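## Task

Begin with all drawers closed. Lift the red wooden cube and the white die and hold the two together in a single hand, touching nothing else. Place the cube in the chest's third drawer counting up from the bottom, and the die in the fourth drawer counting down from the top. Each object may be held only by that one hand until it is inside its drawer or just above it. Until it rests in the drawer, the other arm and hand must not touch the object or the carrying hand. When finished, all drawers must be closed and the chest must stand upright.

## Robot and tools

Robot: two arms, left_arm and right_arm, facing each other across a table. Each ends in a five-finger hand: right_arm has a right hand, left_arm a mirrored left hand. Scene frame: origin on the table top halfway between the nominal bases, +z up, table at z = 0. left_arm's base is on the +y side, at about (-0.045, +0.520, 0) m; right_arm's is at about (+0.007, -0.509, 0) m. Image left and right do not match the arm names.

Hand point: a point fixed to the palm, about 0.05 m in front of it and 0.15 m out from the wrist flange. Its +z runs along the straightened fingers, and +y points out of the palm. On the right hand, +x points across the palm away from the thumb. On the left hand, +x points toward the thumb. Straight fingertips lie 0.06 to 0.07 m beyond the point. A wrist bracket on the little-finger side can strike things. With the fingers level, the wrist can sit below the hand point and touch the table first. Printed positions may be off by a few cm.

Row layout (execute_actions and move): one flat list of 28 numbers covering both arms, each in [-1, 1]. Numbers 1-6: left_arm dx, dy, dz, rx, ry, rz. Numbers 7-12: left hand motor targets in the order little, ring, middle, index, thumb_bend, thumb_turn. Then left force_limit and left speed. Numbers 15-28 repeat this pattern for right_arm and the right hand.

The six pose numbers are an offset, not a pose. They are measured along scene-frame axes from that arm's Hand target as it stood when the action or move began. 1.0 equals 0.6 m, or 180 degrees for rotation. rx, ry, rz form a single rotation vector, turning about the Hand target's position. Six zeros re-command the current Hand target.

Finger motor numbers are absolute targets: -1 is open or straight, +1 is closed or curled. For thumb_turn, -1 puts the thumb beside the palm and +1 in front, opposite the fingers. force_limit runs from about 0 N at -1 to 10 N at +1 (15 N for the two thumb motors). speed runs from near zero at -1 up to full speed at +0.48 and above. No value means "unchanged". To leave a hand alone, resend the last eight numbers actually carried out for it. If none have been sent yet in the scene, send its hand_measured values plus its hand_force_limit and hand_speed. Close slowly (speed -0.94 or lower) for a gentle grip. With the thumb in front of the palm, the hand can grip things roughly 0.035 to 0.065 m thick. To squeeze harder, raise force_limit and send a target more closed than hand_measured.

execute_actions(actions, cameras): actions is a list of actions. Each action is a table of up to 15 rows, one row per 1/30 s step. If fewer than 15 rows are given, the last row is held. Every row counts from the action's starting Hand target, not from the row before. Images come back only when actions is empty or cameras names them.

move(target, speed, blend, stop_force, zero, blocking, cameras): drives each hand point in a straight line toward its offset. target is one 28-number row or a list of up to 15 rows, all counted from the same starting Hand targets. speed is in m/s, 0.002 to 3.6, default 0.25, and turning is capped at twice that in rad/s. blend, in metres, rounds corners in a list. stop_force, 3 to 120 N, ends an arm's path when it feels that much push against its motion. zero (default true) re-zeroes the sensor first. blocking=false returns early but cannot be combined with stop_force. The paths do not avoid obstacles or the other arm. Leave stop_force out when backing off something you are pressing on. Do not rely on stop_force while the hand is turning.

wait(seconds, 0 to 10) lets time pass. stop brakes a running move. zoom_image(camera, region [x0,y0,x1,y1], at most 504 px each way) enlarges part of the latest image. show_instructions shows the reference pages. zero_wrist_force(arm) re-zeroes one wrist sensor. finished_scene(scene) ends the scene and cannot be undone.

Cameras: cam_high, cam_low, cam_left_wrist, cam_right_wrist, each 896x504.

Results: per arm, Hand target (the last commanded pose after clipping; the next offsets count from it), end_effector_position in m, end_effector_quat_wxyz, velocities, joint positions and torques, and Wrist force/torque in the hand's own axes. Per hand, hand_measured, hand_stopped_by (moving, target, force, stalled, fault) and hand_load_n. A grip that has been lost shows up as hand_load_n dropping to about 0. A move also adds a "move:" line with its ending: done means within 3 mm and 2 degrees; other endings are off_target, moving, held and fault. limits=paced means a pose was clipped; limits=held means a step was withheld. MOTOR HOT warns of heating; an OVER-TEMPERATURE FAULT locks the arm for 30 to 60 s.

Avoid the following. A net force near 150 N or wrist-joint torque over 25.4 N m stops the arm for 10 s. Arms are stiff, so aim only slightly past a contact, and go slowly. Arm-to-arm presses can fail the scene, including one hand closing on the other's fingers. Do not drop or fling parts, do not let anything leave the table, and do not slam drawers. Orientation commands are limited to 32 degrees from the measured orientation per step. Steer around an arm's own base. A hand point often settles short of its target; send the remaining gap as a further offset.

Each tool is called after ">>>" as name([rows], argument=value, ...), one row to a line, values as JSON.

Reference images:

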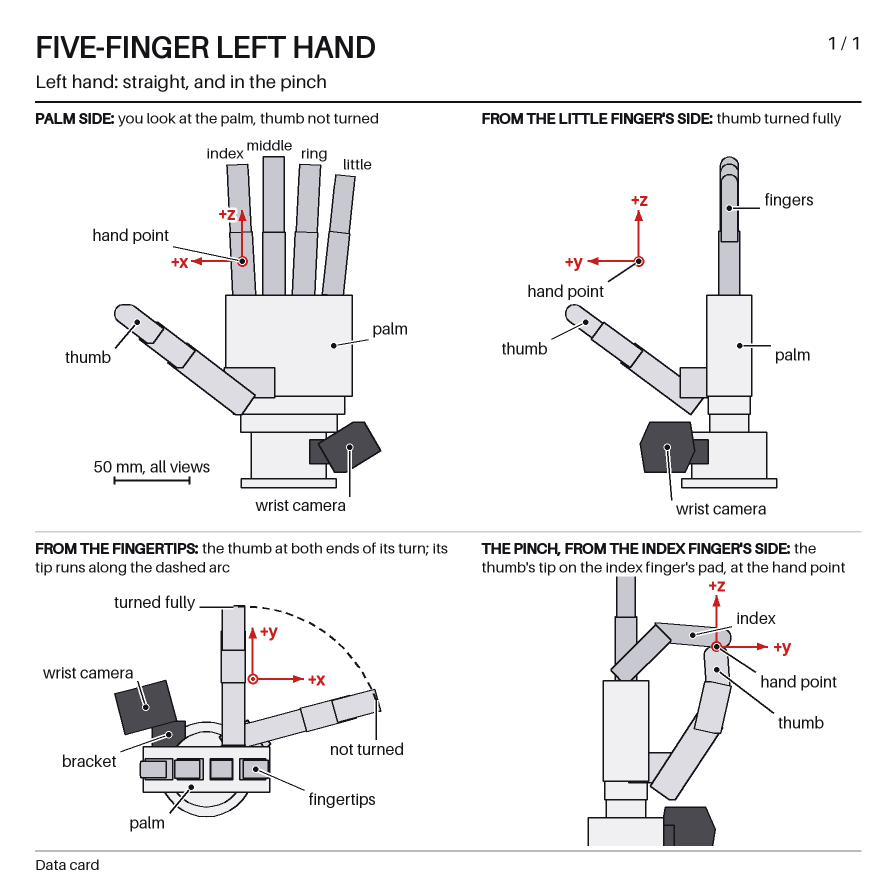

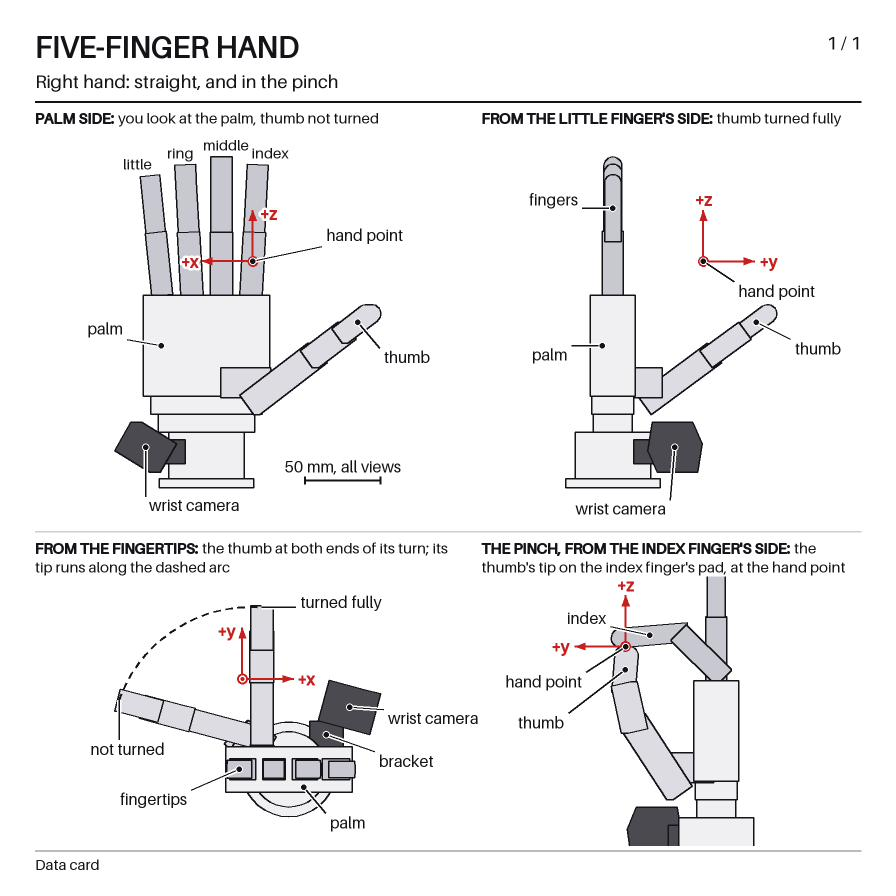

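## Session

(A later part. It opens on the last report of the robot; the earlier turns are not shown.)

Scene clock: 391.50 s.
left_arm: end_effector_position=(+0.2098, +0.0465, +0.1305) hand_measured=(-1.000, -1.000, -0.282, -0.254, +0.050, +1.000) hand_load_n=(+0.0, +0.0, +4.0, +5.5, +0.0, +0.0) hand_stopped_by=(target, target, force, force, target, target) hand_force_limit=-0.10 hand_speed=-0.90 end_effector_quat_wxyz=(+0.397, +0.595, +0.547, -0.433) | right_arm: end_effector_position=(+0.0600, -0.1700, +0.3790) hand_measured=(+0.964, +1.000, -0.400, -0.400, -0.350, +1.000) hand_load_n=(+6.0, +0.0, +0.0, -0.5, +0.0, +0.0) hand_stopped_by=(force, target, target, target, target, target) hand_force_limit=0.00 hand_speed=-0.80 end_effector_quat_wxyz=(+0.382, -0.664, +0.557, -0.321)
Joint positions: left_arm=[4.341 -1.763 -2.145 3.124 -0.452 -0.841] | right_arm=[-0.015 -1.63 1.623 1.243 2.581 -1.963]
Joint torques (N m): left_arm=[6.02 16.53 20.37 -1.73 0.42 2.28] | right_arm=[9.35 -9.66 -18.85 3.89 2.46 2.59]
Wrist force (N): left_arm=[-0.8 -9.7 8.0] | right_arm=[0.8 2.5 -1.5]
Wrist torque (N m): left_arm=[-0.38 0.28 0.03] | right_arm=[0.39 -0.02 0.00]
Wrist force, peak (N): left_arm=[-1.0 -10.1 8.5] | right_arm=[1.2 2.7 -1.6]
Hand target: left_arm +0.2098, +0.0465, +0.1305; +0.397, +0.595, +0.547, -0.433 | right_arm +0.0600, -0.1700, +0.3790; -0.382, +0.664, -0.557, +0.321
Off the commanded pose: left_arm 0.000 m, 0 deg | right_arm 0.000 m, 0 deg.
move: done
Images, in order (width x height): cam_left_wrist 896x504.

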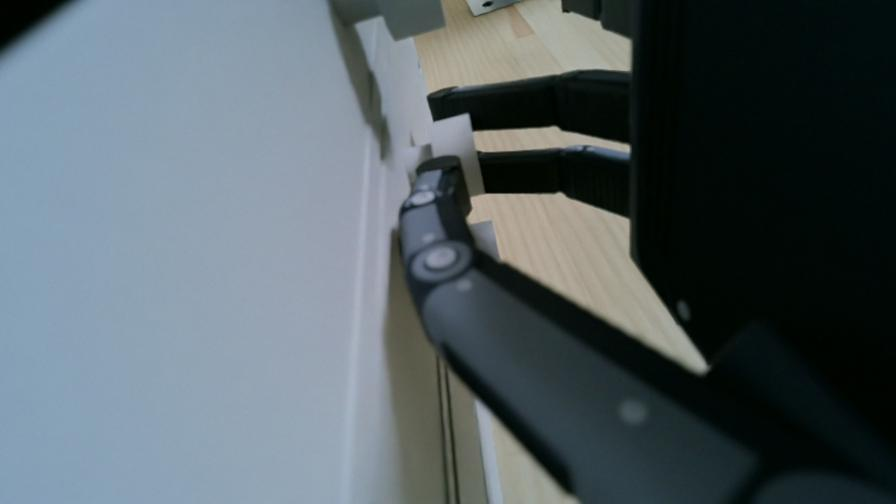

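>>> move(target=[-0.0005,-0.0055,-0.0018,0,0,0,-1,-1,0.3,0.3,0.05,1,-0.1,-0.9,0,0,0,0,0,0,0.99,1,-0.4,-0.4,-0.35,1,0.0,-0.8], speed=0.02)

>>> move(target=[0,0,0,0,0,0,-1,-1,0.28,0.28,0.05,1,-0.1,-0.9,0,0,0,0,0,0,0.99,1,-0.4,-0.4,-0.35,1,0.0,-0.8], speed=0.05, cameras=["cam_left_wrist"])

Scene clock: 394.67 s.
left_arm: end_effector_position=(+0.2095, +0.0432, +0.1294) hand_measured=(-1.000, -1.000, -0.282, -0.254, +0.050, +1.000) hand_load_n=(+0.0, +0.0, +0.0, +0.0, +0.0, +0.0) hand_stopped_by=(target, target, force, force, target, target) hand_force_limit=-0.10 hand_speed=-0.90 end_effector_quat_wxyz=(+0.397, +0.595, +0.547, -0.433) | right_arm: end_effector_position=(+0.0600, -0.1700, +0.3790) hand_measured=(+0.964, +1.000, -0.400, -0.400, -0.350, +1.000) hand_load_n=(+6.0, +0.0, +0.0, +0.0, +0.5, +0.0) hand_stopped_by=(force, target, target, target, target, target) hand_force_limit=0.00 hand_speed=-0.80 end_effector_quat_wxyz=(+0.382, -0.664, +0.557, -0.321)
Joint positions: left_arm=[4.331 -1.766 -2.141 3.139 -0.46 -0.858] | right_arm=[-0.015 -1.63 1.623 1.243 2.581 -1.963]
Joint torques (N m): left_arm=[-7.68 13.58 20.88 1.2 -1.53 -2.11] | right_arm=[9.25 -9.93 -19.03 3.79 2.43 2.66]
Wrist force (N): left_arm=[-2.1 -2.0 0.2] | right_arm=[1.0 2.2 -1.6]
Wrist torque (N m): left_arm=[-0.21 0.23 0.08] | right_arm=[0.34 -0.04 0.01]
Wrist force, peak (N): left_arm=[-1.2 -10.2 8.0] | right_arm=[1.1 2.7 -1.7]
Hand target: left_arm +0.2095, +0.0432, +0.1294; +0.397, +0.595, +0.547, -0.433 | right_arm +0.0600, -0.1700, +0.3790; -0.382, +0.664, -0.557, +0.321
Off the commanded pose: left_arm 0.000 m, 0 deg | right_arm 0.000 m, 0 deg.
move: done

Scene clock: 395.17 s.
left_arm: end_effector_position=(+0.2095, +0.0432, +0.1294) hand_measured=(-1.000, -1.000, -0.230, -0.210, +0.050, +1.000) hand_load_n=(+0.0, +0.0, +6.0, +4.0, +0.0, +0.0) hand_stopped_by=(target, target, force, force, target, target) hand_force_limit=-0.10 hand_speed=-0.90 end_effector_quat_wxyz=(+0.397, +0.595, +0.547, -0.433) | right_arm: end_effector_position=(+0.0600, -0.1700, +0.3790) hand_measured=(+0.964, +1.000, -0.400, -0.400, -0.350, +1.000) hand_load_n=(+6.0, +0.0, +0.0, -0.5, +0.0, +0.0) hand_stopped_by=(force, target, target, target, target, target) hand_force_limit=0.00 hand_speed=-0.80 end_effector_quat_wxyz=(+0.382, -0.664, +0.557, -0.321)
Joint positions: left_arm=[4.33 -1.766 -2.141 3.139 -0.46 -0.858] | right_arm=[-0.015 -1.63 1.623 1.243 2.581 -1.963]
Joint torques (N m): left_arm=[-0.34 18.64 22.25 1.18 -2.62 -1.93] | right_arm=[9.43 -9.77 -19.2 3.91 2.5 2.64]
Wrist force (N): left_arm=[-1.8 -8.7 10.0] | right_arm=[1.2 2.2 -1.5]
Wrist torque (N m): left_arm=[-0.42 0.33 0.20] | right_arm=[0.33 -0.08 0.02]
Wrist force, peak (N): left_arm=[-1.6 -8.8 10.3] | right_arm=[1.2 2.6 -1.7]
Hand target: left_arm +0.2095, +0.0432, +0.1294; +0.397, +0.595, +0.547, -0.433 | right_arm +0.0600, -0.1700, +0.3790; -0.382, +0.664, -0.557, +0.321
Off the commanded pose: left_arm 0.000 m, 0 deg | right_arm 0.000 m, 0 deg.
move: done
Images, in order (width x height): cam_left_wrist 896x504.

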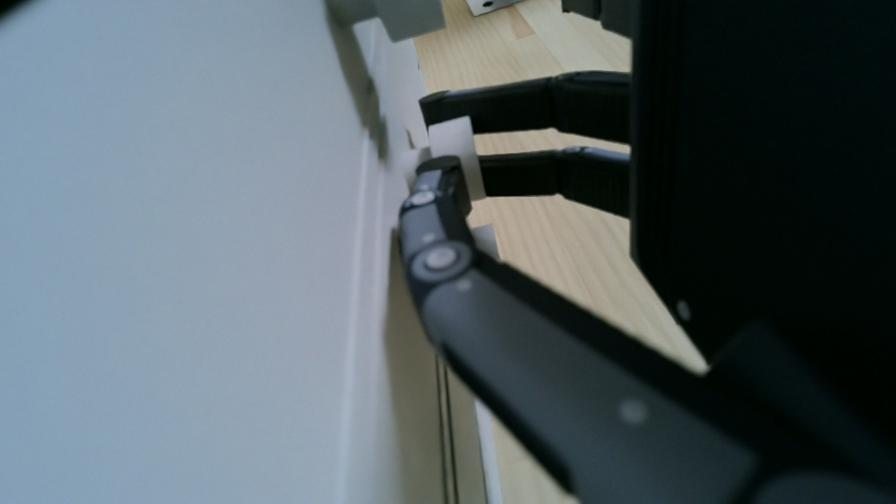

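>>> move(target=[-0.0005,-0.0055,-0.0018,0,0,0,-1,-1,0.28,0.28,0.05,1,-0.1,-0.9,0,0,0,0,0,0,0.99,1,-0.4,-0.4,-0.35,1,0.0,-0.8], speed=0.02)

>>> move(target=[0,0,0,0,0,0,-1,-1,0.3,0.3,0.05,1,-0.1,-0.9,0,0,0,0,0,0,0.99,1,-0.4,-0.4,-0.35,1,0.0,-0.8], speed=0.05, cameras=["cam_left_wrist"])

Scene clock: 396.77 s.
left_arm: end_effector_position=(+0.2092, +0.0399, +0.1283) hand_measured=(-1.000, -1.000, -0.228, -0.210, +0.050, +1.000) hand_load_n=(+0.0, +0.0, +1.0, +0.0, +1.5, -1.5) hand_stopped_by=(target, target, force, force, target, target) hand_force_limit=-0.10 hand_speed=-0.90 end_effector_quat_wxyz=(+0.397, +0.595, +0.547, -0.433) | right_arm: end_effector_position=(+0.0600, -0.1700, +0.3790) hand_measured=(+0.964, +1.000, -0.400, -0.400, -0.350, +1.000) hand_load_n=(+6.0, +0.0, +0.0, -0.5, +0.0, +0.0) hand_stopped_by=(force, target, target, target, target, target) hand_force_limit=0.00 hand_speed=-0.80 end_effector_quat_wxyz=(+0.382, -0.664, +0.557, -0.321)
Joint positions: left_arm=[4.32 -1.769 -2.138 3.153 -0.468 -0.874] | right_arm=[-0.015 -1.63 1.623 1.243 2.581 -1.963]
Joint torques (N m): left_arm=[-6.89 14.35 20.08 0.97 -2.05 -1.72] | right_arm=[8.89 -9.5 -18.89 3.9 2.46 2.71]
Wrist force (N): left_arm=[-5.4 -2.3 -3.1] | right_arm=[0.9 2.1 -1.8]
Wrist torque (N m): left_arm=[-0.20 0.11 0.12] | right_arm=[0.35 -0.02 0.00]
Wrist force, peak (N): left_arm=[-1.4 -8.8 10.3] | right_arm=[1.3 2.7 -1.5]
Hand target: left_arm +0.2092, +0.0399, +0.1283; +0.397, +0.595, +0.547, -0.433 | right_arm +0.0600, -0.1700, +0.3790; -0.382, +0.664, -0.557, +0.321
Off the commanded pose: left_arm 0.000 m, 0 deg | right_arm 0.000 m, 0 deg.
move: done

Scene clock: 397.27 s.
left_arm: end_effector_position=(+0.2092, +0.0399, +0.1283) hand_measured=(-1.000, -1.000, -0.204, -0.174, +0.048, +1.000) hand_load_n=(+0.0, +0.0, +5.0, +5.0, +5.0, -1.5) hand_stopped_by=(target, target, force, force, target, target) hand_force_limit=-0.10 hand_speed=-0.90 end_effector_quat_wxyz=(+0.397, +0.595, +0.547, -0.433) | right_arm: end_effector_position=(+0.0600, -0.1700, +0.3790) hand_measured=(+0.964, +1.000, -0.400, -0.400, -0.350, +1.000) hand_load_n=(+6.0, +0.0, +0.0, +0.0, +0.0, +0.0) hand_stopped_by=(force, target, target, target, target, target) hand_force_limit=0.00 hand_speed=-0.80 end_effector_quat_wxyz=(+0.382, -0.664, +0.557, -0.321)
Joint positions: left_arm=[4.32 -1.769 -2.138 3.153 -0.468 -0.874] | right_arm=[-0.015 -1.63 1.623 1.243 2.581 -1.963]
Joint torques (N m): left_arm=[-5.75 14.67 20.75 1.36 -2.49 -1.84] | right_arm=[9.31 -9.46 -18.97 3.9 2.47 2.6]
Wrist force (N): left_arm=[-3.9 -4.4 -0.5] | right_arm=[1.0 2.3 -1.7]
Wrist torque (N m): left_arm=[-0.32 0.18 0.15] | right_arm=[0.38 -0.04 0.02]
Wrist force, peak (N): left_arm=[-5.9 -4.5 0.6] | right_arm=[1.1 2.5 -1.8]
Hand target: left_arm +0.2092, +0.0399, +0.1283; +0.397, +0.595, +0.547, -0.433 | right_arm +0.0600, -0.1700, +0.3790; -0.382, +0.664, -0.557, +0.321
Off the commanded pose: left_arm 0.000 m, 0 deg | right_arm 0.000 m, 0 deg.
move: done
Images, in order (width x height): cam_left_wrist 896x504.

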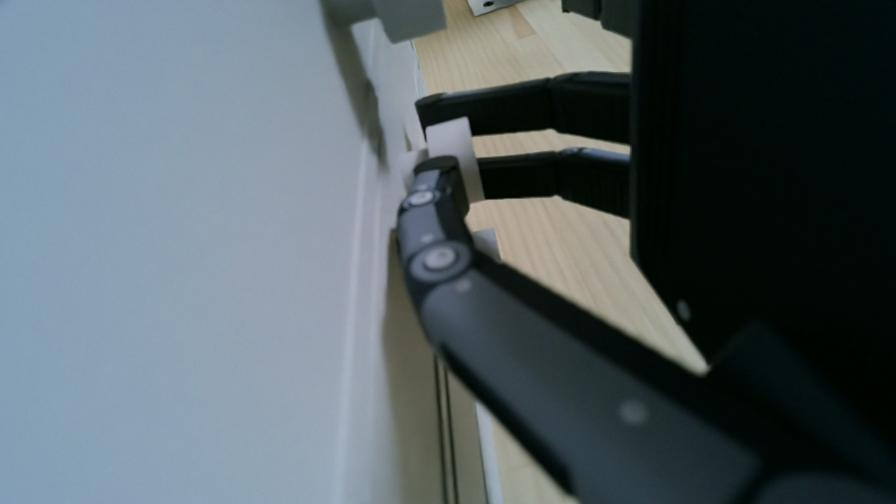

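>>> move(target=[0,0,0,0,0,0,-1,-1,0.28,0.28,0.05,1,0.15,-0.93,0,0,0,0,0,0,0.99,1,-0.4,-0.4,-0.35,1,0.0,-0.8], speed=0.05)

>>> move(target=[-0.0498,0.0044,0,0,0,0,-1,-1,0.28,0.28,0.05,1,0.15,-0.93,0,0,0,0,0,0,0.99,1,-0.4,-0.4,-0.35,1,0.0,-0.8], speed=0.04, stop_force=20, cameras=["cam_high", "cam_left_wrist"])

Scene clock: 398.60 s.
left_arm: end_effector_position=(+0.2092, +0.0399, +0.1283) hand_measured=(-1.000, -1.000, -0.200, -0.170, +0.048, +1.000) hand_load_n=(+0.0, +0.0, +6.0, +6.0, +5.0, -1.5) hand_stopped_by=(target, target, force, force, target, target) hand_force_limit=0.15 hand_speed=-0.93 end_effector_quat_wxyz=(+0.397, +0.595, +0.547, -0.433) | right_arm: end_effector_position=(+0.0600, -0.1700, +0.3790) hand_measured=(+0.964, +1.000, -0.400, -0.400, -0.350, +1.000) hand_load_n=(+6.0, +0.0, +0.0, +0.0, +0.0, +0.0) hand_stopped_by=(force, target, target, target, target, target) hand_force_limit=0.00 hand_speed=-0.80 end_effector_quat_wxyz=(+0.382, -0.664, +0.557, -0.321)
Joint positions: left_arm=[4.32 -1.769 -2.138 3.153 -0.468 -0.874] | right_arm=[-0.015 -1.63 1.623 1.243 2.581 -1.963]
Joint torques (N m): left_arm=[-3.92 19.88 21.32 1.23 -2.65 -2.17] | right_arm=[8.57 -9.48 -19.45 3.72 2.56 2.71]
Wrist force (N): left_arm=[-3.8 -5.7 1.6] | right_arm=[1.1 2.5 -1.4]
Wrist torque (N m): left_arm=[-0.39 0.23 0.16] | right_arm=[0.38 -0.05 0.02]
Wrist force, peak (N): left_arm=[-4.1 -5.7 1.9] | right_arm=[1.0 2.8 -1.7]
Hand target: left_arm +0.2092, +0.0399, +0.1283; +0.397, +0.595, +0.547, -0.433 | right_arm +0.0600, -0.1700, +0.3790; -0.382, +0.664, -0.557, +0.321
Off the commanded pose: left_arm 0.000 m, 0 deg | right_arm 0.000 m, 0 deg.
move: done

Scene clock: 400.37 s.
left_arm: end_effector_position=(+0.1794, +0.0425, +0.1283) hand_measured=(-1.000, -1.000, -0.200, -0.170, +0.048, +1.000) hand_load_n=(+0.0, +0.0, +5.0, +4.5, +9.0, -1.0) hand_stopped_by=(target, target, force, force, target, target) hand_force_limit=0.15 hand_speed=-0.93 end_effector_quat_wxyz=(+0.397, +0.595, +0.547, -0.433) | right_arm: end_effector_position=(+0.0600, -0.1700, +0.3790) hand_measured=(+0.964, +1.000, -0.400, -0.400, -0.350, +1.000) hand_load_n=(+6.5, +0.0, +0.0, +0.0, +0.0, +0.0) hand_stopped_by=(force, target, target, target, target, target) hand_force_limit=0.00 hand_speed=-0.80 end_effector_quat_wxyz=(+0.382, -0.664, +0.557, -0.321)
Joint positions: left_arm=[4.282 -1.708 -2.202 3.205 -0.496 -0.929] | right_arm=[-0.015 -1.63 1.623 1.243 2.581 -1.963]
Joint torques (N m): left_arm=[-8.43 30.65 5 1.02 -1.7 -1.85] | right_arm=[8.92 -9.51 -19.04 3.9 2.44 2.62]
Wrist force (N): left_arm=[-3.0 -0.3 0.2] | right_arm=[1.2 2.3 -1.7]
Wrist torque (N m): left_arm=[-0.22 0.30 0.13] | right_arm=[0.36 -0.06 0.03]
Wrist force, peak (N): left_arm=[-3.4 -5.7 1.4] | right_arm=[1.0 2.5 -1.8]
Hand target: left_arm +0.1794, +0.0425, +0.1283; +0.397, +0.595, +0.547, -0.433 | right_arm +0.0600, -0.1700, +0.3790; -0.382, +0.664, -0.557, +0.321
Off the commanded pose: left_arm 0.000 m, 0 deg | right_arm 0.000 m, 0 deg.
move: done
Images, in order (width x height): cam_high 896x504, cam_left_wrist 896x504.

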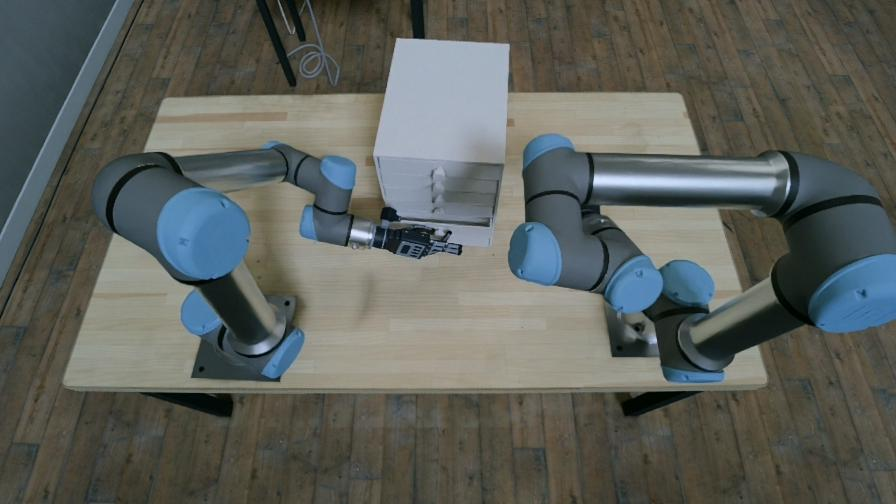

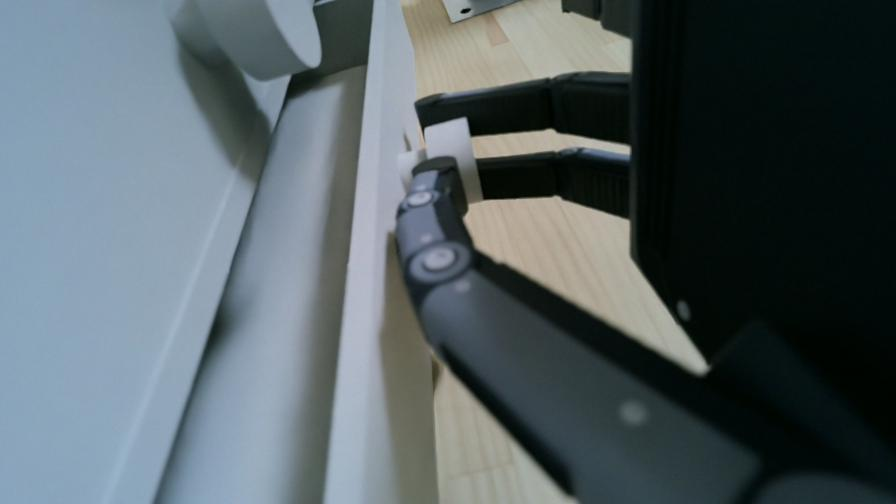

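>>> move(target=[-0.1992,0.0174,0,0,0,0,-1,-1,0.28,0.28,0.05,1,0.15,-0.93,0,0,0,0,0,0,0.99,1,-0.4,-0.4,-0.35,1,0.0,-0.8], speed=0.08, stop_force=20, cameras=["cam_high"])

>>> zoom_image(camera="cam_high", region=[340, 60, 560, 300])

Scene clock: 403.80 s.
left_arm: end_effector_position=(+0.0598, +0.0530, +0.1283) hand_measured=(-1.000, -1.000, -0.200, -0.170, +0.048, +1.000) hand_load_n=(+0.0, +0.0, +5.0, +4.5, +9.0, -1.0) hand_stopped_by=(target, target, force, force, target, target) hand_force_limit=0.15 hand_speed=-0.93 end_effector_quat_wxyz=(+0.397, +0.595, +0.547, -0.433) | right_arm: end_effector_position=(+0.0600, -0.1700, +0.3790) hand_measured=(+0.964, +1.000, -0.400, -0.400, -0.350, +1.000) hand_load_n=(+6.0, +0.0, +0.0, +0.0, +0.0, +0.0) hand_stopped_by=(force, target, target, target, target, target) hand_force_limit=0.00 hand_speed=-0.80 end_effector_quat_wxyz=(+0.382, -0.664, +0.557, -0.321)
Joint positions: left_arm=[4.036 -1.476 -2.401 3.378 -0.7 -1.177] | right_arm=[-0.015 -1.63 1.623 1.243 2.581 -1.963]
Joint torques (N m): left_arm=[-8.75 21.48 5.46 2 -2.08 -1.89] | right_arm=[8.83 -9.44 -19.16 3.85 2.54 2.64]
Wrist force (N): left_arm=[-2.9 -0.8 0.8] | right_arm=[1.1 2.4 -1.8]
Wrist torque (N m): left_arm=[-0.25 0.34 0.11] | right_arm=[0.40 -0.05 0.02]
Wrist force, peak (N): left_arm=[-6.0 0.6 -0.8] | right_arm=[1.1 2.6 -1.9]
Hand target: left_arm +0.0598, +0.0530, +0.1283; +0.397, +0.595, +0.547, -0.433 | right_arm +0.0600, -0.1700, +0.3790; -0.382, +0.664, -0.557, +0.321
Off the commanded pose: left_arm 0.000 m, 0 deg | right_arm 0.000 m, 0 deg.
move: done
Images, in order (width x height): cam_high 896x504.

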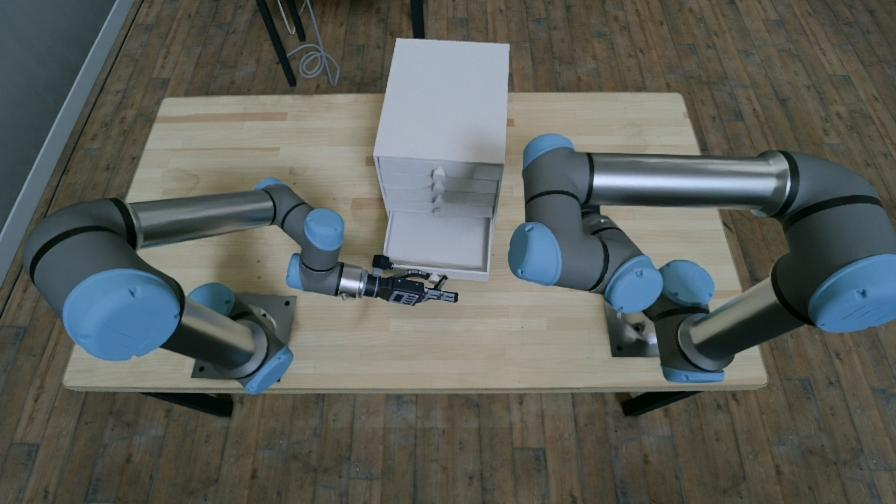

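Scaled by 2.100 from the camera's 896x504 image, which has a finer 1280x720 frame.

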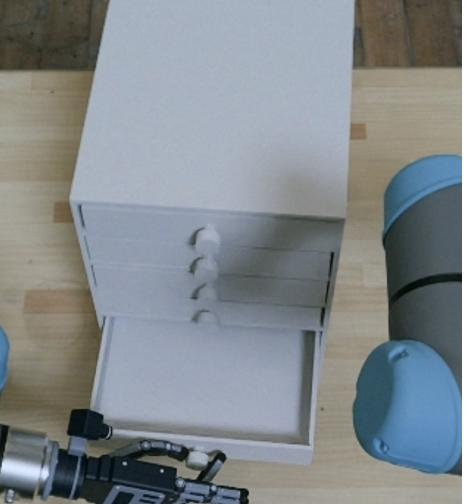

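>>> move(target=[0,0,0,0,0,0,-1,-1,-0.42,-0.42,0.05,1,0.0,-0.6,0,0,0,0,0,0,0.99,1,-0.4,-0.4,-0.35,1,0.0,-0.8], speed=0.05)

>>> move([
  [-0.0664,0.0058,0,0,0,0,-1,-1,-0.42,-0.42,0.05,1,0.0,-0.6,0,0,0,0,0,0,0.99,1,-0.4,-0.4,-0.35,1,0.0,-0.8],
  [-0.0664,0.0133,0.5195,0.1494,-0.0131,0,-1,-1,-0.42,-0.42,0.05,1,0.0,-0.6,0,0,0,0,0,0,0.99,1,-0.4,-0.4,-0.35,1,0.0,-0.8],
  [0.3137,0.1283,0.6528,0.1494,-0.0131,0,-1,-1,-0.42,-0.42,0.05,1,0.0,-0.6,0,0,0,0,0,0,0.99,1,-0.4,-0.4,-0.35,1,0.0,-0.8],
  [0.467,0.2783,0.6195,0.1494,-0.0131,0,-1,-1,-0.42,-0.42,0.05,1,0.0,-0.6,0,0,0,0,0,0,0.99,1,-0.4,-0.4,-0.35,1,0.0,-0.8],
], speed=[0.08,0.2,0.2,0.2], blend=[0.01,0.05,0.05,0], cameras=["cam_high"])

Scene clock: 406.40 s.
left_arm: end_effector_position=(+0.0598, +0.0530, +0.1283) hand_measured=(-1.000, -1.000, -0.420, -0.420, +0.050, +1.000) hand_load_n=(+0.0, +0.0, +0.0, +0.0, +0.0, +0.0) hand_stopped_by=(target, target, target, target, target, target) hand_force_limit=0.00 hand_speed=-0.60 end_effector_quat_wxyz=(+0.397, +0.595, +0.547, -0.433) | right_arm: end_effector_position=(+0.0600, -0.1700, +0.3790) hand_measured=(+0.964, +1.000, -0.400, -0.400, -0.350, +1.000) hand_load_n=(+6.5, +0.0, +0.0, +0.0, +0.5, +0.0) hand_stopped_by=(force, target, target, target, target, target) hand_force_limit=0.00 hand_speed=-0.80 end_effector_quat_wxyz=(+0.382, -0.664, +0.557, -0.321)
Joint positions: left_arm=[4.036 -1.476 -2.401 3.378 -0.7 -1.177] | right_arm=[-0.015 -1.63 1.623 1.243 2.581 -1.963]
Joint torques (N m): left_arm=[-6.44 20.54 7.28 1.37 -1.1 -1.99] | right_arm=[8.84 -9.47 -19.22 3.77 2.6 2.61]
Wrist force (N): left_arm=[-2.9 -2.0 0.6] | right_arm=[1.0 2.4 -1.6]
Wrist torque (N m): left_arm=[-0.26 0.33 0.10] | right_arm=[0.37 -0.04 0.01]
Wrist force, peak (N): left_arm=[-2.9 -2.0 0.6] | right_arm=[1.0 2.7 -1.6]
Hand target: left_arm +0.0598, +0.0530, +0.1283; +0.397, +0.595, +0.547, -0.433 | right_arm +0.0600, -0.1700, +0.3790; -0.382, +0.664, -0.557, +0.321
Off the commanded pose: left_arm 0.000 m, 0 deg | right_arm 0.000 m, 0 deg.
move: done

Scene clock: 411.07 s.
left_arm: end_effector_position=(+0.3400, +0.2199, +0.5000) hand_measured=(-1.000, -1.000, -0.420, -0.420, +0.050, +1.000) hand_load_n=(+0.0, +0.0, +0.0, +0.0, +0.0, +0.0) hand_stopped_by=(target, target, target, target, target, target) hand_force_limit=0.00 hand_speed=-0.60 end_effector_quat_wxyz=(+0.259, +0.680, +0.625, -0.282) | right_arm: end_effector_position=(+0.0600, -0.1700, +0.3790) hand_measured=(+0.964, +1.000, -0.400, -0.400, -0.350, +1.000) hand_load_n=(+6.0, +0.0, +0.0, +0.0, +0.0, +0.0) hand_stopped_by=(force, target, target, target, target, target) hand_force_limit=0.00 hand_speed=-0.80 end_effector_quat_wxyz=(+0.382, -0.664, +0.557, -0.321)
Joint positions: left_arm=[4.737 -1.721 -1.137 1.224 -0.787 0.091] | right_arm=[-0.015 -1.63 1.623 1.243 2.581 -1.963]
Joint torques (N m): left_arm=[6.96 15.88 8.79 -4.22 3.81 1.97] | right_arm=[8.83 -9.61 -19.55 3.8 2.75 2.69]
Wrist force (N): left_arm=[-1.9 -1.8 -0.8] | right_arm=[0.9 2.5 -1.6]
Wrist torque (N m): left_arm=[-0.09 0.04 0.02] | right_arm=[0.39 -0.04 0.01]
Wrist force, peak (N): left_arm=[-3.0 -2.4 0.4] | right_arm=[1.2 2.7 -1.8]
Hand target: left_arm +0.3400, +0.2200, +0.5000; +0.259, +0.680, +0.625, -0.282 | right_arm +0.0600, -0.1700, +0.3790; -0.382, +0.664, -0.557, +0.321
Off the commanded pose: left_arm 0.000 m, 0 deg | right_arm 0.000 m, 0 deg.
move: done
Images, in order (width x height): cam_high 896x504.

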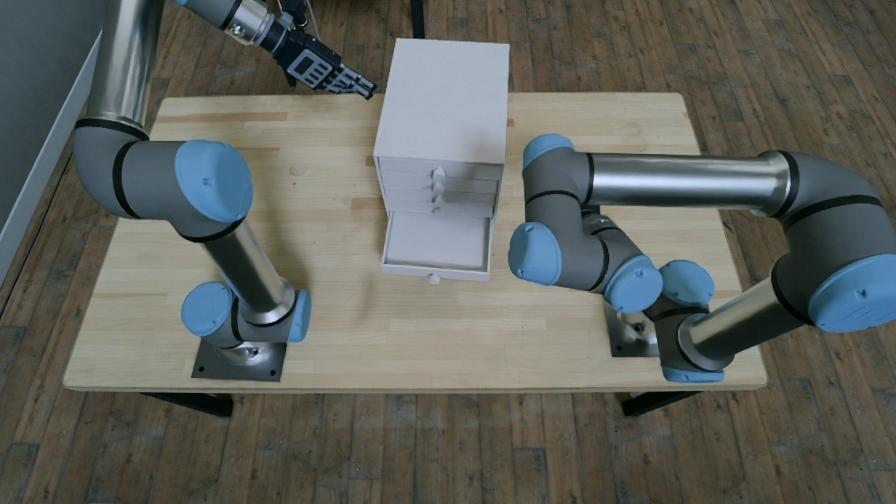

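>>> move([
  [-0.1533,-0.15,0.0333,0,0,0,-1,-1,-0.42,-0.42,0.05,1,0.0,-0.6,0,0,0,0,0,0,0.99,1,-0.4,-0.4,-0.35,1,0.0,-0.8],
  [-0.5333,-0.265,-0.1,0,0,0,-1,-1,-0.42,-0.42,0.05,1,0.0,-0.6,0,0,0,0,0,0,0.99,1,-0.4,-0.4,-0.35,1,0.0,-0.8],
  [-0.5333,-0.2725,-0.6195,-0.1494,0.0131,0,-1,-1,-0.42,-0.42,0.05,1,0.0,-0.6,0,0,0,0,0,0,0.99,1,-0.4,-0.4,-0.35,1,0.0,-0.8],
], speed=[0.2,0.2,0.15], blend=[0.05,0.05,0], cameras=["cam_left_wrist"])

Scene clock: 456.80 s.
left_arm: end_effector_position=(+0.0200, +0.0565, +0.1283) hand_measured=(-1.000, -1.000, -0.420, -0.420, +0.050, +1.000) hand_load_n=(+0.5, +0.0, +0.0, +0.0, +0.0, +0.0) hand_stopped_by=(target, target, target, target, target, target) hand_force_limit=0.00 hand_speed=-0.60 end_effector_quat_wxyz=(+0.397, +0.595, +0.547, -0.433) | right_arm: end_effector_position=(+0.0600, -0.1700, +0.3790) hand_measured=(+0.964, +1.000, -0.400, -0.400, -0.350, +1.000) hand_load_n=(+6.0, +0.0, +0.0, +0.0, +0.0, +0.0) hand_stopped_by=(force, target, target, target, target, target) hand_force_limit=0.00 hand_speed=-0.80 end_effector_quat_wxyz=(+0.382, -0.664, +0.557, -0.321)
Joint positions: left_arm=[3.905 -1.42 -2.438 3.42 -0.817 -1.262] | right_arm=[-0.015 -1.63 1.623 1.243 2.581 -1.963]
Joint torques (N m): left_arm=[-7.36 -0.54 6.73 1.96 -2.4 -2.1] | right_arm=[7.61 -9.35 -19.05 3.27 2.39 2.61]
Wrist force (N): left_arm=[-2.7 -2.2 0.4] | right_arm=[0.9 2.5 -1.6]
Wrist torque (N m): left_arm=[-0.29 0.27 0.18] | right_arm=[0.40 -0.02 0.00]
Wrist force, peak (N): left_arm=[-2.5 -2.6 0.6] | right_arm=[1.0 2.8 -2.0]
Hand target: left_arm +0.0201, +0.0565, +0.1283; +0.397, +0.595, +0.547, -0.433 | right_arm +0.0600, -0.1700, +0.3790; -0.382, +0.664, -0.557, +0.321
Off the commanded pose: left_arm 0.000 m, 0 deg | right_arm 0.000 m, 0 deg.
move: done
Images, in order (width x height): cam_left_wrist 896x504.

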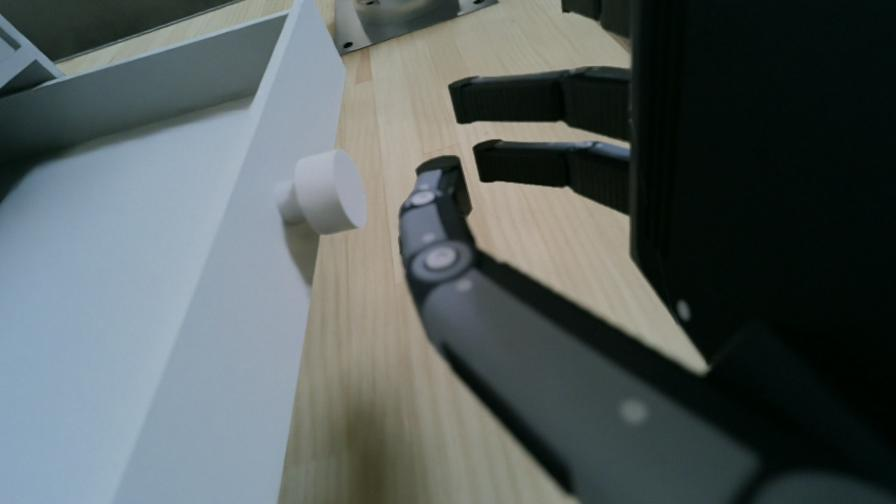

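>>> move(target=[0.0664,-0.0058,0,0,0,0,-1,-1,-0.42,-0.42,0.05,1,0.0,-0.6,0,0,0,0,0,0,0.99,1,-0.4,-0.4,-0.35,1,0.0,-0.8], speed=0.04, stop_force=4)

>>> move(target=[0,0,0,0,0,0,-1,-1,0.3,0.3,0.05,1,-0.1,-0.9,0,0,0,0,0,0,0.99,1,-0.4,-0.4,-0.35,1,0.0,-0.8], speed=0.05)

>>> move(target=[0,0,0,0,0,0,-1,-1,0.28,0.28,0.05,1,0.15,-0.93,0,0,0,0,0,0,0.99,1,-0.4,-0.4,-0.35,1,0.0,-0.8], speed=0.05, cameras=["cam_left_wrist"])

Scene clock: 459.77 s.
left_arm: end_effector_position=(+0.0599, +0.0530, +0.1283) hand_measured=(-1.000, -1.000, -0.420, -0.420, +0.050, +1.000) hand_load_n=(+0.5, +0.0, +0.0, +0.0, +0.0, +0.0) hand_stopped_by=(target, target, target, target, target, target) hand_force_limit=0.00 hand_speed=-0.60 end_effector_quat_wxyz=(+0.397, +0.595, +0.547, -0.433) | right_arm: end_effector_position=(+0.0600, -0.1700, +0.3790) hand_measured=(+0.964, +1.000, -0.400, -0.400, -0.350, +1.000) hand_load_n=(+6.5, +0.0, +0.0, +0.0, +0.0, +0.0) hand_stopped_by=(force, target, target, target, target, target) hand_force_limit=0.00 hand_speed=-0.80 end_effector_quat_wxyz=(+0.382, -0.664, +0.557, -0.321)
Joint positions: left_arm=[4.036 -1.476 -2.401 3.378 -0.7 -1.176] | right_arm=[-0.015 -1.63 1.623 1.243 2.581 -1.963]
Joint torques (N m): left_arm=[7.29 3.24 22.06 -2.02 2.81 2.24] | right_arm=[7.97 -9.31 -19.18 3.29 2.46 2.62]
Wrist force (N): left_arm=[-2.4 -2.4 0.2] | right_arm=[0.9 2.4 -1.7]
Wrist torque (N m): left_arm=[-0.26 0.25 -0.02] | right_arm=[0.38 -0.01 0.01]
Wrist force, peak (N): left_arm=[-2.4 -2.9 0.1] | right_arm=[1.2 2.7 -1.8]
Hand target: left_arm +0.0599, +0.0530, +0.1283; +0.397, +0.595, +0.547, -0.433 | right_arm +0.0600, -0.1700, +0.3790; -0.382, +0.664, -0.557, +0.321
Off the commanded pose: left_arm 0.000 m, 0 deg | right_arm 0.000 m, 0 deg.
move: done

Scene clock: 460.97 s.
left_arm: end_effector_position=(+0.0599, +0.0530, +0.1283) hand_measured=(-1.000, -1.000, -0.200, -0.162, +0.048, +1.000) hand_load_n=(+0.0, +0.0, +4.5, +6.0, +6.5, +0.5) hand_stopped_by=(target, target, force, force, target, target) hand_force_limit=-0.10 hand_speed=-0.90 end_effector_quat_wxyz=(+0.397, +0.595, +0.547, -0.433) | right_arm: end_effector_position=(+0.0600, -0.1700, +0.3790) hand_measured=(+0.964, +1.000, -0.400, -0.400, -0.350, +1.000) hand_load_n=(+6.0, +0.0, +0.0, +0.0, +0.0, +0.0) hand_stopped_by=(force, target, target, target, target, target) hand_force_limit=0.00 hand_speed=-0.80 end_effector_quat_wxyz=(+0.382, -0.664, +0.557, -0.321)
Joint positions: left_arm=[4.036 -1.476 -2.401 3.378 -0.7 -1.176] | right_arm=[-0.015 -1.63 1.623 1.243 2.581 -1.963]
Joint torques (N m): left_arm=[6.93 3.45 22.58 -1.68 2.53 2.06] | right_arm=[8.6 -9.85 -18.97 3.17 2.47 2.58]
Wrist force (N): left_arm=[-1.1 -2.3 0.6] | right_arm=[1.1 2.4 -1.8]
Wrist torque (N m): left_arm=[-0.28 0.27 -0.03] | right_arm=[0.39 -0.05 0.01]
Wrist force, peak (N): left_arm=[-2.7 -3.7 0.7] | right_arm=[1.1 2.6 -2.0]
Hand target: left_arm +0.0599, +0.0530, +0.1283; +0.397, +0.595, +0.547, -0.433 | right_arm +0.0600, -0.1700, +0.3790; -0.382, +0.664, -0.557, +0.321
Off the commanded pose: left_arm 0.000 m, 0 deg | right_arm 0.000 m, 0 deg.
move: done

Scene clock: 461.47 s.
left_arm: end_effector_position=(+0.0599, +0.0530, +0.1283) hand_measured=(-1.000, -1.000, -0.188, -0.162, +0.048, +1.000) hand_load_n=(+0.0, +0.0, +7.0, +5.0, +7.0, +0.5) hand_stopped_by=(target, target, force, force, target, target) hand_force_limit=0.15 hand_speed=-0.93 end_effector_quat_wxyz=(+0.397, +0.595, +0.547, -0.433) | right_arm: end_effector_position=(+0.0600, -0.1700, +0.3790) hand_measured=(+0.964, +1.000, -0.400, -0.400, -0.350, +1.000) hand_load_n=(+6.5, +0.0, +0.0, +0.0, +0.0, +0.0) hand_stopped_by=(force, target, target, target, target, target) hand_force_limit=0.00 hand_speed=-0.80 end_effector_quat_wxyz=(+0.382, -0.664, +0.557, -0.321)
Joint positions: left_arm=[4.036 -1.476 -2.401 3.378 -0.7 -1.176] | right_arm=[-0.015 -1.63 1.623 1.243 2.581 -1.963]
Joint torques (N m): left_arm=[7.06 5.01 23.12 -1.21 2.41 1.92] | right_arm=[7.88 -9.33 -19.49 3.31 2.44 2.47]
Wrist force (N): left_arm=[-1.1 -2.4 1.0] | right_arm=[0.9 2.2 -1.7]
Wrist torque (N m): left_arm=[-0.32 0.30 -0.02] | right_arm=[0.35 -0.03 0.01]
Wrist force, peak (N): left_arm=[-1.2 -2.9 1.1] | right_arm=[1.4 2.5 -1.7]
Hand target: left_arm +0.0599, +0.0530, +0.1283; +0.397, +0.595, +0.547, -0.433 | right_arm +0.0600, -0.1700, +0.3790; -0.382, +0.664, -0.557, +0.321
Off the commanded pose: left_arm 0.000 m, 0 deg | right_arm 0.000 m, 0 deg.
move: done
Images, in order (width x height): cam_left_wrist 896x504.

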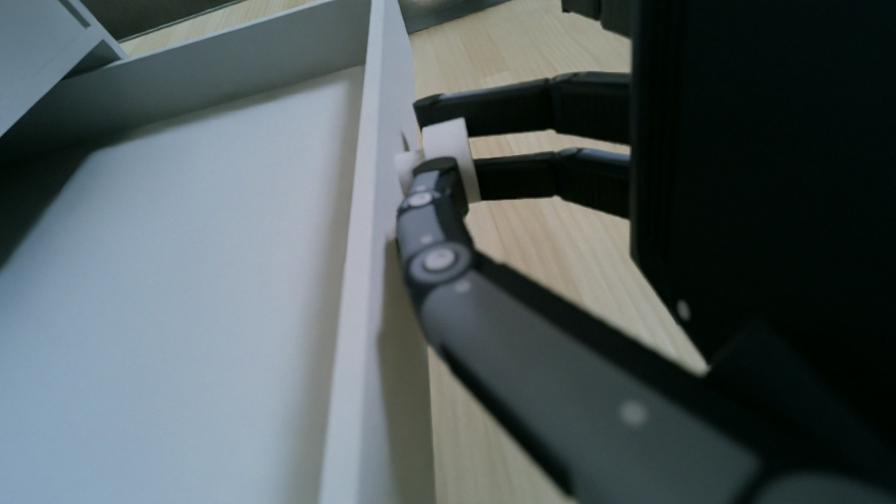

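>>> move(target=[-0.083,0.0073,0,0,0,0,-1,-1,0.28,0.28,0.05,1,0.15,-0.93,0,0,0,0,0,0,0.99,1,-0.4,-0.4,-0.35,1,0.0,-0.8], speed=0.05, stop_force=12, cameras=["cam_high"])

>>> move(target=[0,0,0,0,0,0,-1,-1,-0.42,-0.42,0.05,1,0.0,-0.6,0,0,0,0,0,0,0.99,1,-0.4,-0.4,-0.35,1,0.0,-0.8], speed=0.05, cameras=["cam_low"])

Scene clock: 464.23 s.
left_arm: end_effector_position=(+0.0101, +0.0574, +0.1283) hand_measured=(-1.000, -1.000, -0.188, -0.162, +0.048, +1.000) hand_load_n=(+0.0, +0.0, +7.0, +5.0, +8.0, +0.5) hand_stopped_by=(target, target, force, force, target, target) hand_force_limit=0.15 hand_speed=-0.93 end_effector_quat_wxyz=(+0.397, +0.595, +0.547, -0.433) | right_arm: end_effector_position=(+0.0600, -0.1700, +0.3790) hand_measured=(+0.964, +1.000, -0.400, -0.400, -0.350, +1.000) hand_load_n=(+6.5, +0.0, +0.0, +0.0, -0.5, +0.0) hand_stopped_by=(force, target, target, target, target, target) hand_force_limit=0.00 hand_speed=-0.80 end_effector_quat_wxyz=(+0.382, -0.664, +0.557, -0.321)
Joint positions: left_arm=[3.868 -1.409 -2.444 3.43 -0.851 -1.283] | right_arm=[-0.015 -1.63 1.623 1.243 2.581 -1.963]
Joint torques (N m): left_arm=[-7.23 19.88 7.04 2.23 -1.98 -2.02] | right_arm=[7.93 -9.1 -18.54 3.2 2.5 2.61]
Wrist force (N): left_arm=[-1.7 -1.2 0.6] | right_arm=[1.1 2.2 -1.6]
Wrist torque (N m): left_arm=[-0.29 0.27 0.21] | right_arm=[0.34 -0.06 0.01]
Wrist force, peak (N): left_arm=[-1.2 -2.7 0.9] | right_arm=[1.2 2.6 -1.8]
Hand target: left_arm +0.0101, +0.0574, +0.1283; +0.397, +0.595, +0.547, -0.433 | right_arm +0.0600, -0.1700, +0.3790; -0.382, +0.664, -0.557, +0.321
Off the commanded pose: left_arm 0.000 m, 0 deg | right_arm 0.000 m, 0 deg.
move: done
Images, in order (width x height): cam_high 896x504.

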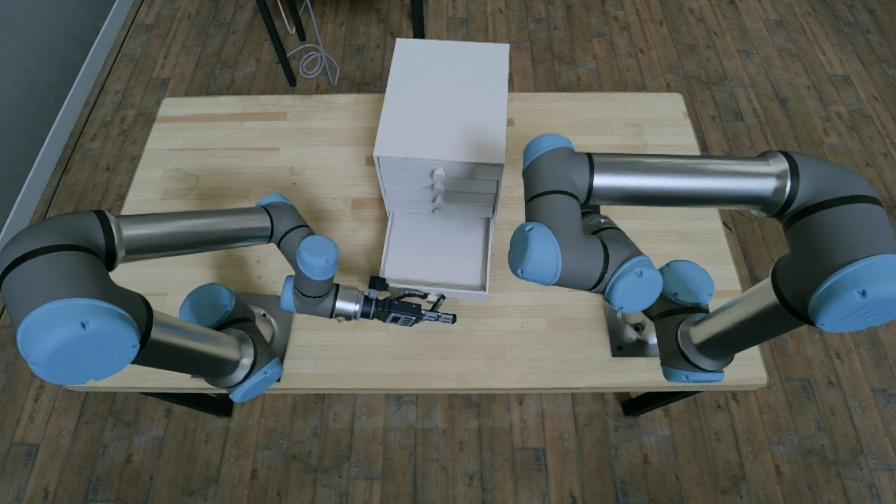

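Scene clock: 464.73 s.
left_arm: end_effector_position=(+0.0101, +0.0574, +0.1283) hand_measured=(-1.000, -1.000, -0.420, -0.420, +0.050, +1.000) hand_load_n=(+0.0, +0.0, +0.0, +0.0, +0.0, +0.5) hand_stopped_by=(target, target, target, target, target, target) hand_force_limit=0.00 hand_speed=-0.60 end_effector_quat_wxyz=(+0.398, +0.595, +0.547, -0.433) | right_arm: end_effector_position=(+0.0600, -0.1700, +0.3790) hand_measured=(+0.964, +1.000, -0.400, -0.400, -0.350, +1.000) hand_load_n=(+6.0, +0.0, +0.0, +0.0, +0.0, +0.0) hand_stopped_by=(force, target, target, target, target, target) hand_force_limit=0.00 hand_speed=-0.80 end_effector_quat_wxyz=(+0.382, -0.664, +0.557, -0.321)
Joint positions: left_arm=[3.868 -1.409 -2.444 3.43 -0.851 -1.283] | right_arm=[-0.015 -1.63 1.623 1.243 2.581 -1.963]
Joint torques (N m): left_arm=[-5.92 19.55 8.66 1.79 -1.09 -1.93] | right_arm=[7.97 -9.4 -19.24 3.22 2.48 2.58]
Wrist force (N): left_arm=[-2.3 -2.1 0.3] | right_arm=[1.1 2.3 -1.6]
Wrist torque (N m): left_arm=[-0.25 0.24 0.22] | right_arm=[0.36 -0.06 0.01]
Wrist force, peak (N): left_arm=[-2.4 -2.4 0.8] | right_arm=[1.1 2.6 -1.8]
Hand target: left_arm +0.0101, +0.0574, +0.1283; +0.397, +0.595, +0.547, -0.433 | right_arm +0.0600, -0.1700, +0.3790; -0.382, +0.664, -0.557, +0.321
Off the commanded pose: left_arm 0.000 m, 0 deg | right_arm 0.000 m, 0 deg.
move: done
Images, in order (width x height): cam_low 896x504.

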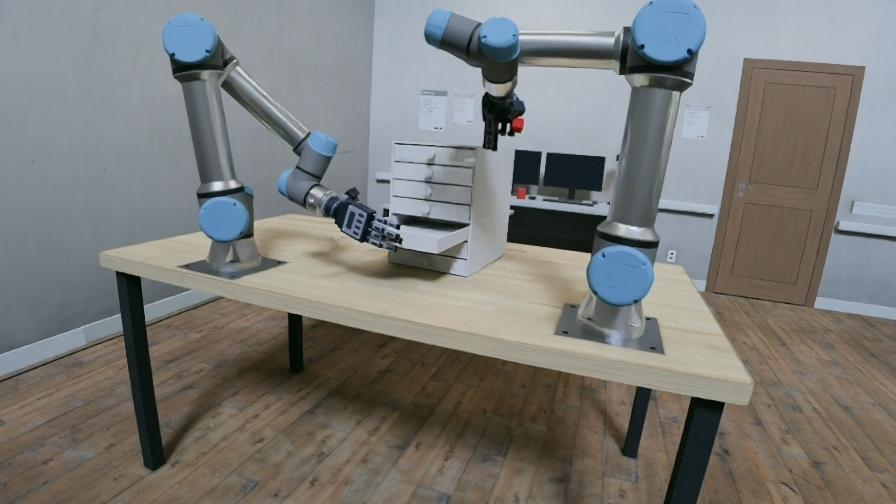

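>>> move([
  [-0.0665,0.0058,0,0,0,0,-1,-1,-0.42,-0.42,0.05,1,0.0,-0.6,0,0,0,0,0,0,0.99,1,-0.4,-0.4,-0.35,1,0.0,-0.8],
  [-0.0665,0.0058,0.2,0,0,0,-1,-1,-0.42,-0.42,0.05,1,0.0,-0.6,0,0,0,0,0,0,0.99,1,-0.4,-0.4,-0.35,1,0.0,-0.8],
  [0.0165,0.006,0.5195,0.1494,-0.0131,0,-1,-1,-0.42,-0.42,0.05,1,0.0,-0.6,0,0,0,0,0,0,0.99,1,-0.4,-0.4,-0.35,1,0.0,-0.8],
  [0.3965,0.121,0.6528,0.1494,-0.0131,0,-1,-1,-0.42,-0.42,0.05,1,0.0,-0.6,0,0,0,0,0,0,0.99,1,-0.4,-0.4,-0.35,1,0.0,-0.8],
  [0.5498,0.271,0.6195,0.1494,-0.0131,0,-1,-1,-0.42,-0.42,0.05,1,0.0,-0.6,0,0,0,0,0,0,0.99,1,-0.4,-0.4,-0.35,1,0.0,-0.8],
], speed=[0.08,0.15,0.2,0.2,0.2], blend=[0.01,0.03,0.05,0.05,0], cameras=["cam_high"])

>>> zoom_image(camera="cam_high", region=[340, 120, 560, 340])

Scene clock: 472.20 s.
left_arm: end_effector_position=(+0.3399, +0.2199, +0.5000) hand_measured=(-1.000, -1.000, -0.420, -0.420, +0.050, +1.000) hand_load_n=(+0.0, +0.0, +0.0, +0.0, +0.0, +0.0) hand_stopped_by=(target, target, target, target, target, target) hand_force_limit=0.00 hand_speed=-0.60 end_effector_quat_wxyz=(+0.259, +0.680, +0.625, -0.282) | right_arm: end_effector_position=(+0.0600, -0.1700, +0.3790) hand_measured=(+0.964, +1.000, -0.400, -0.400, -0.350, +1.000) hand_load_n=(+6.0, +0.0, +0.0, +0.0, +0.0, +0.0) hand_stopped_by=(force, target, target, target, target, target) hand_force_limit=0.00 hand_speed=-0.80 end_effector_quat_wxyz=(+0.382, -0.664, +0.557, -0.321)
Joint positions: left_arm=[4.737 -1.721 -1.137 1.224 -0.787 0.091] | right_arm=[-0.015 -1.63 1.623 1.243 2.581 -1.963]
Joint torques (N m): left_arm=[6.43 16.23 7.99 -3.96 3.75 2.21] | right_arm=[8.53 -9.35 -19.22 3.08 2.37 2.57]
Wrist force (N): left_arm=[-2.0 -1.6 -0.4] | right_arm=[1.1 2.6 -1.8]
Wrist torque (N m): left_arm=[-0.08 0.06 0.01] | right_arm=[0.42 -0.05 0.02]
Wrist force, peak (N): left_arm=[-3.1 -2.6 0.2] | right_arm=[1.4 2.6 -1.8]
Hand target: left_arm +0.3400, +0.2200, +0.5000; +0.259, +0.680, +0.625, -0.282 | right_arm +0.0600, -0.1700, +0.3790; -0.382, +0.664, -0.557, +0.321
Off the commanded pose: left_arm 0.000 m, 0 deg | right_arm 0.000 m, 0 deg.
move: done
Images, in order (width x height): cam_high 896x504.

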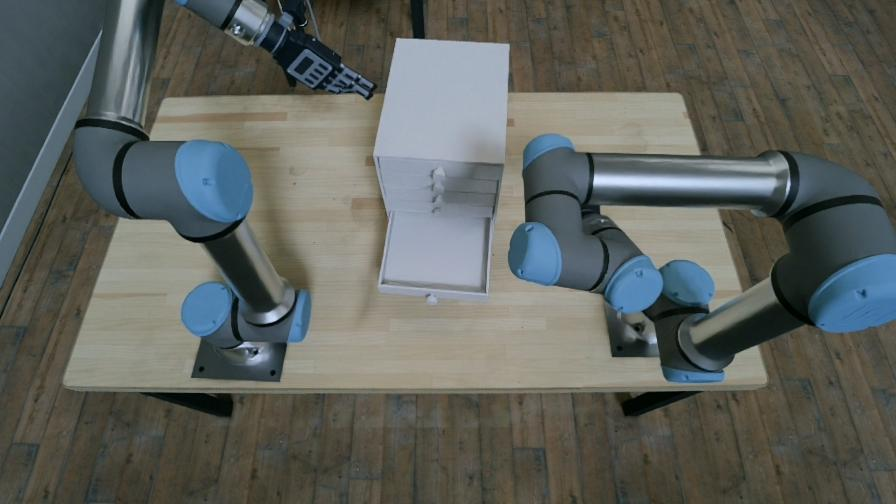

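Scaled by 2.291 from the camera's 896x504 image, which has a finer 1280x720 frame.

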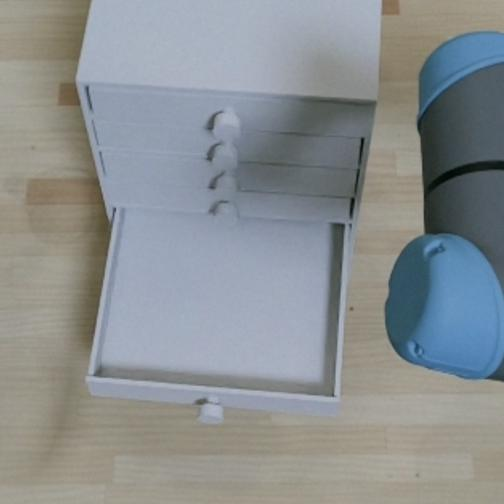

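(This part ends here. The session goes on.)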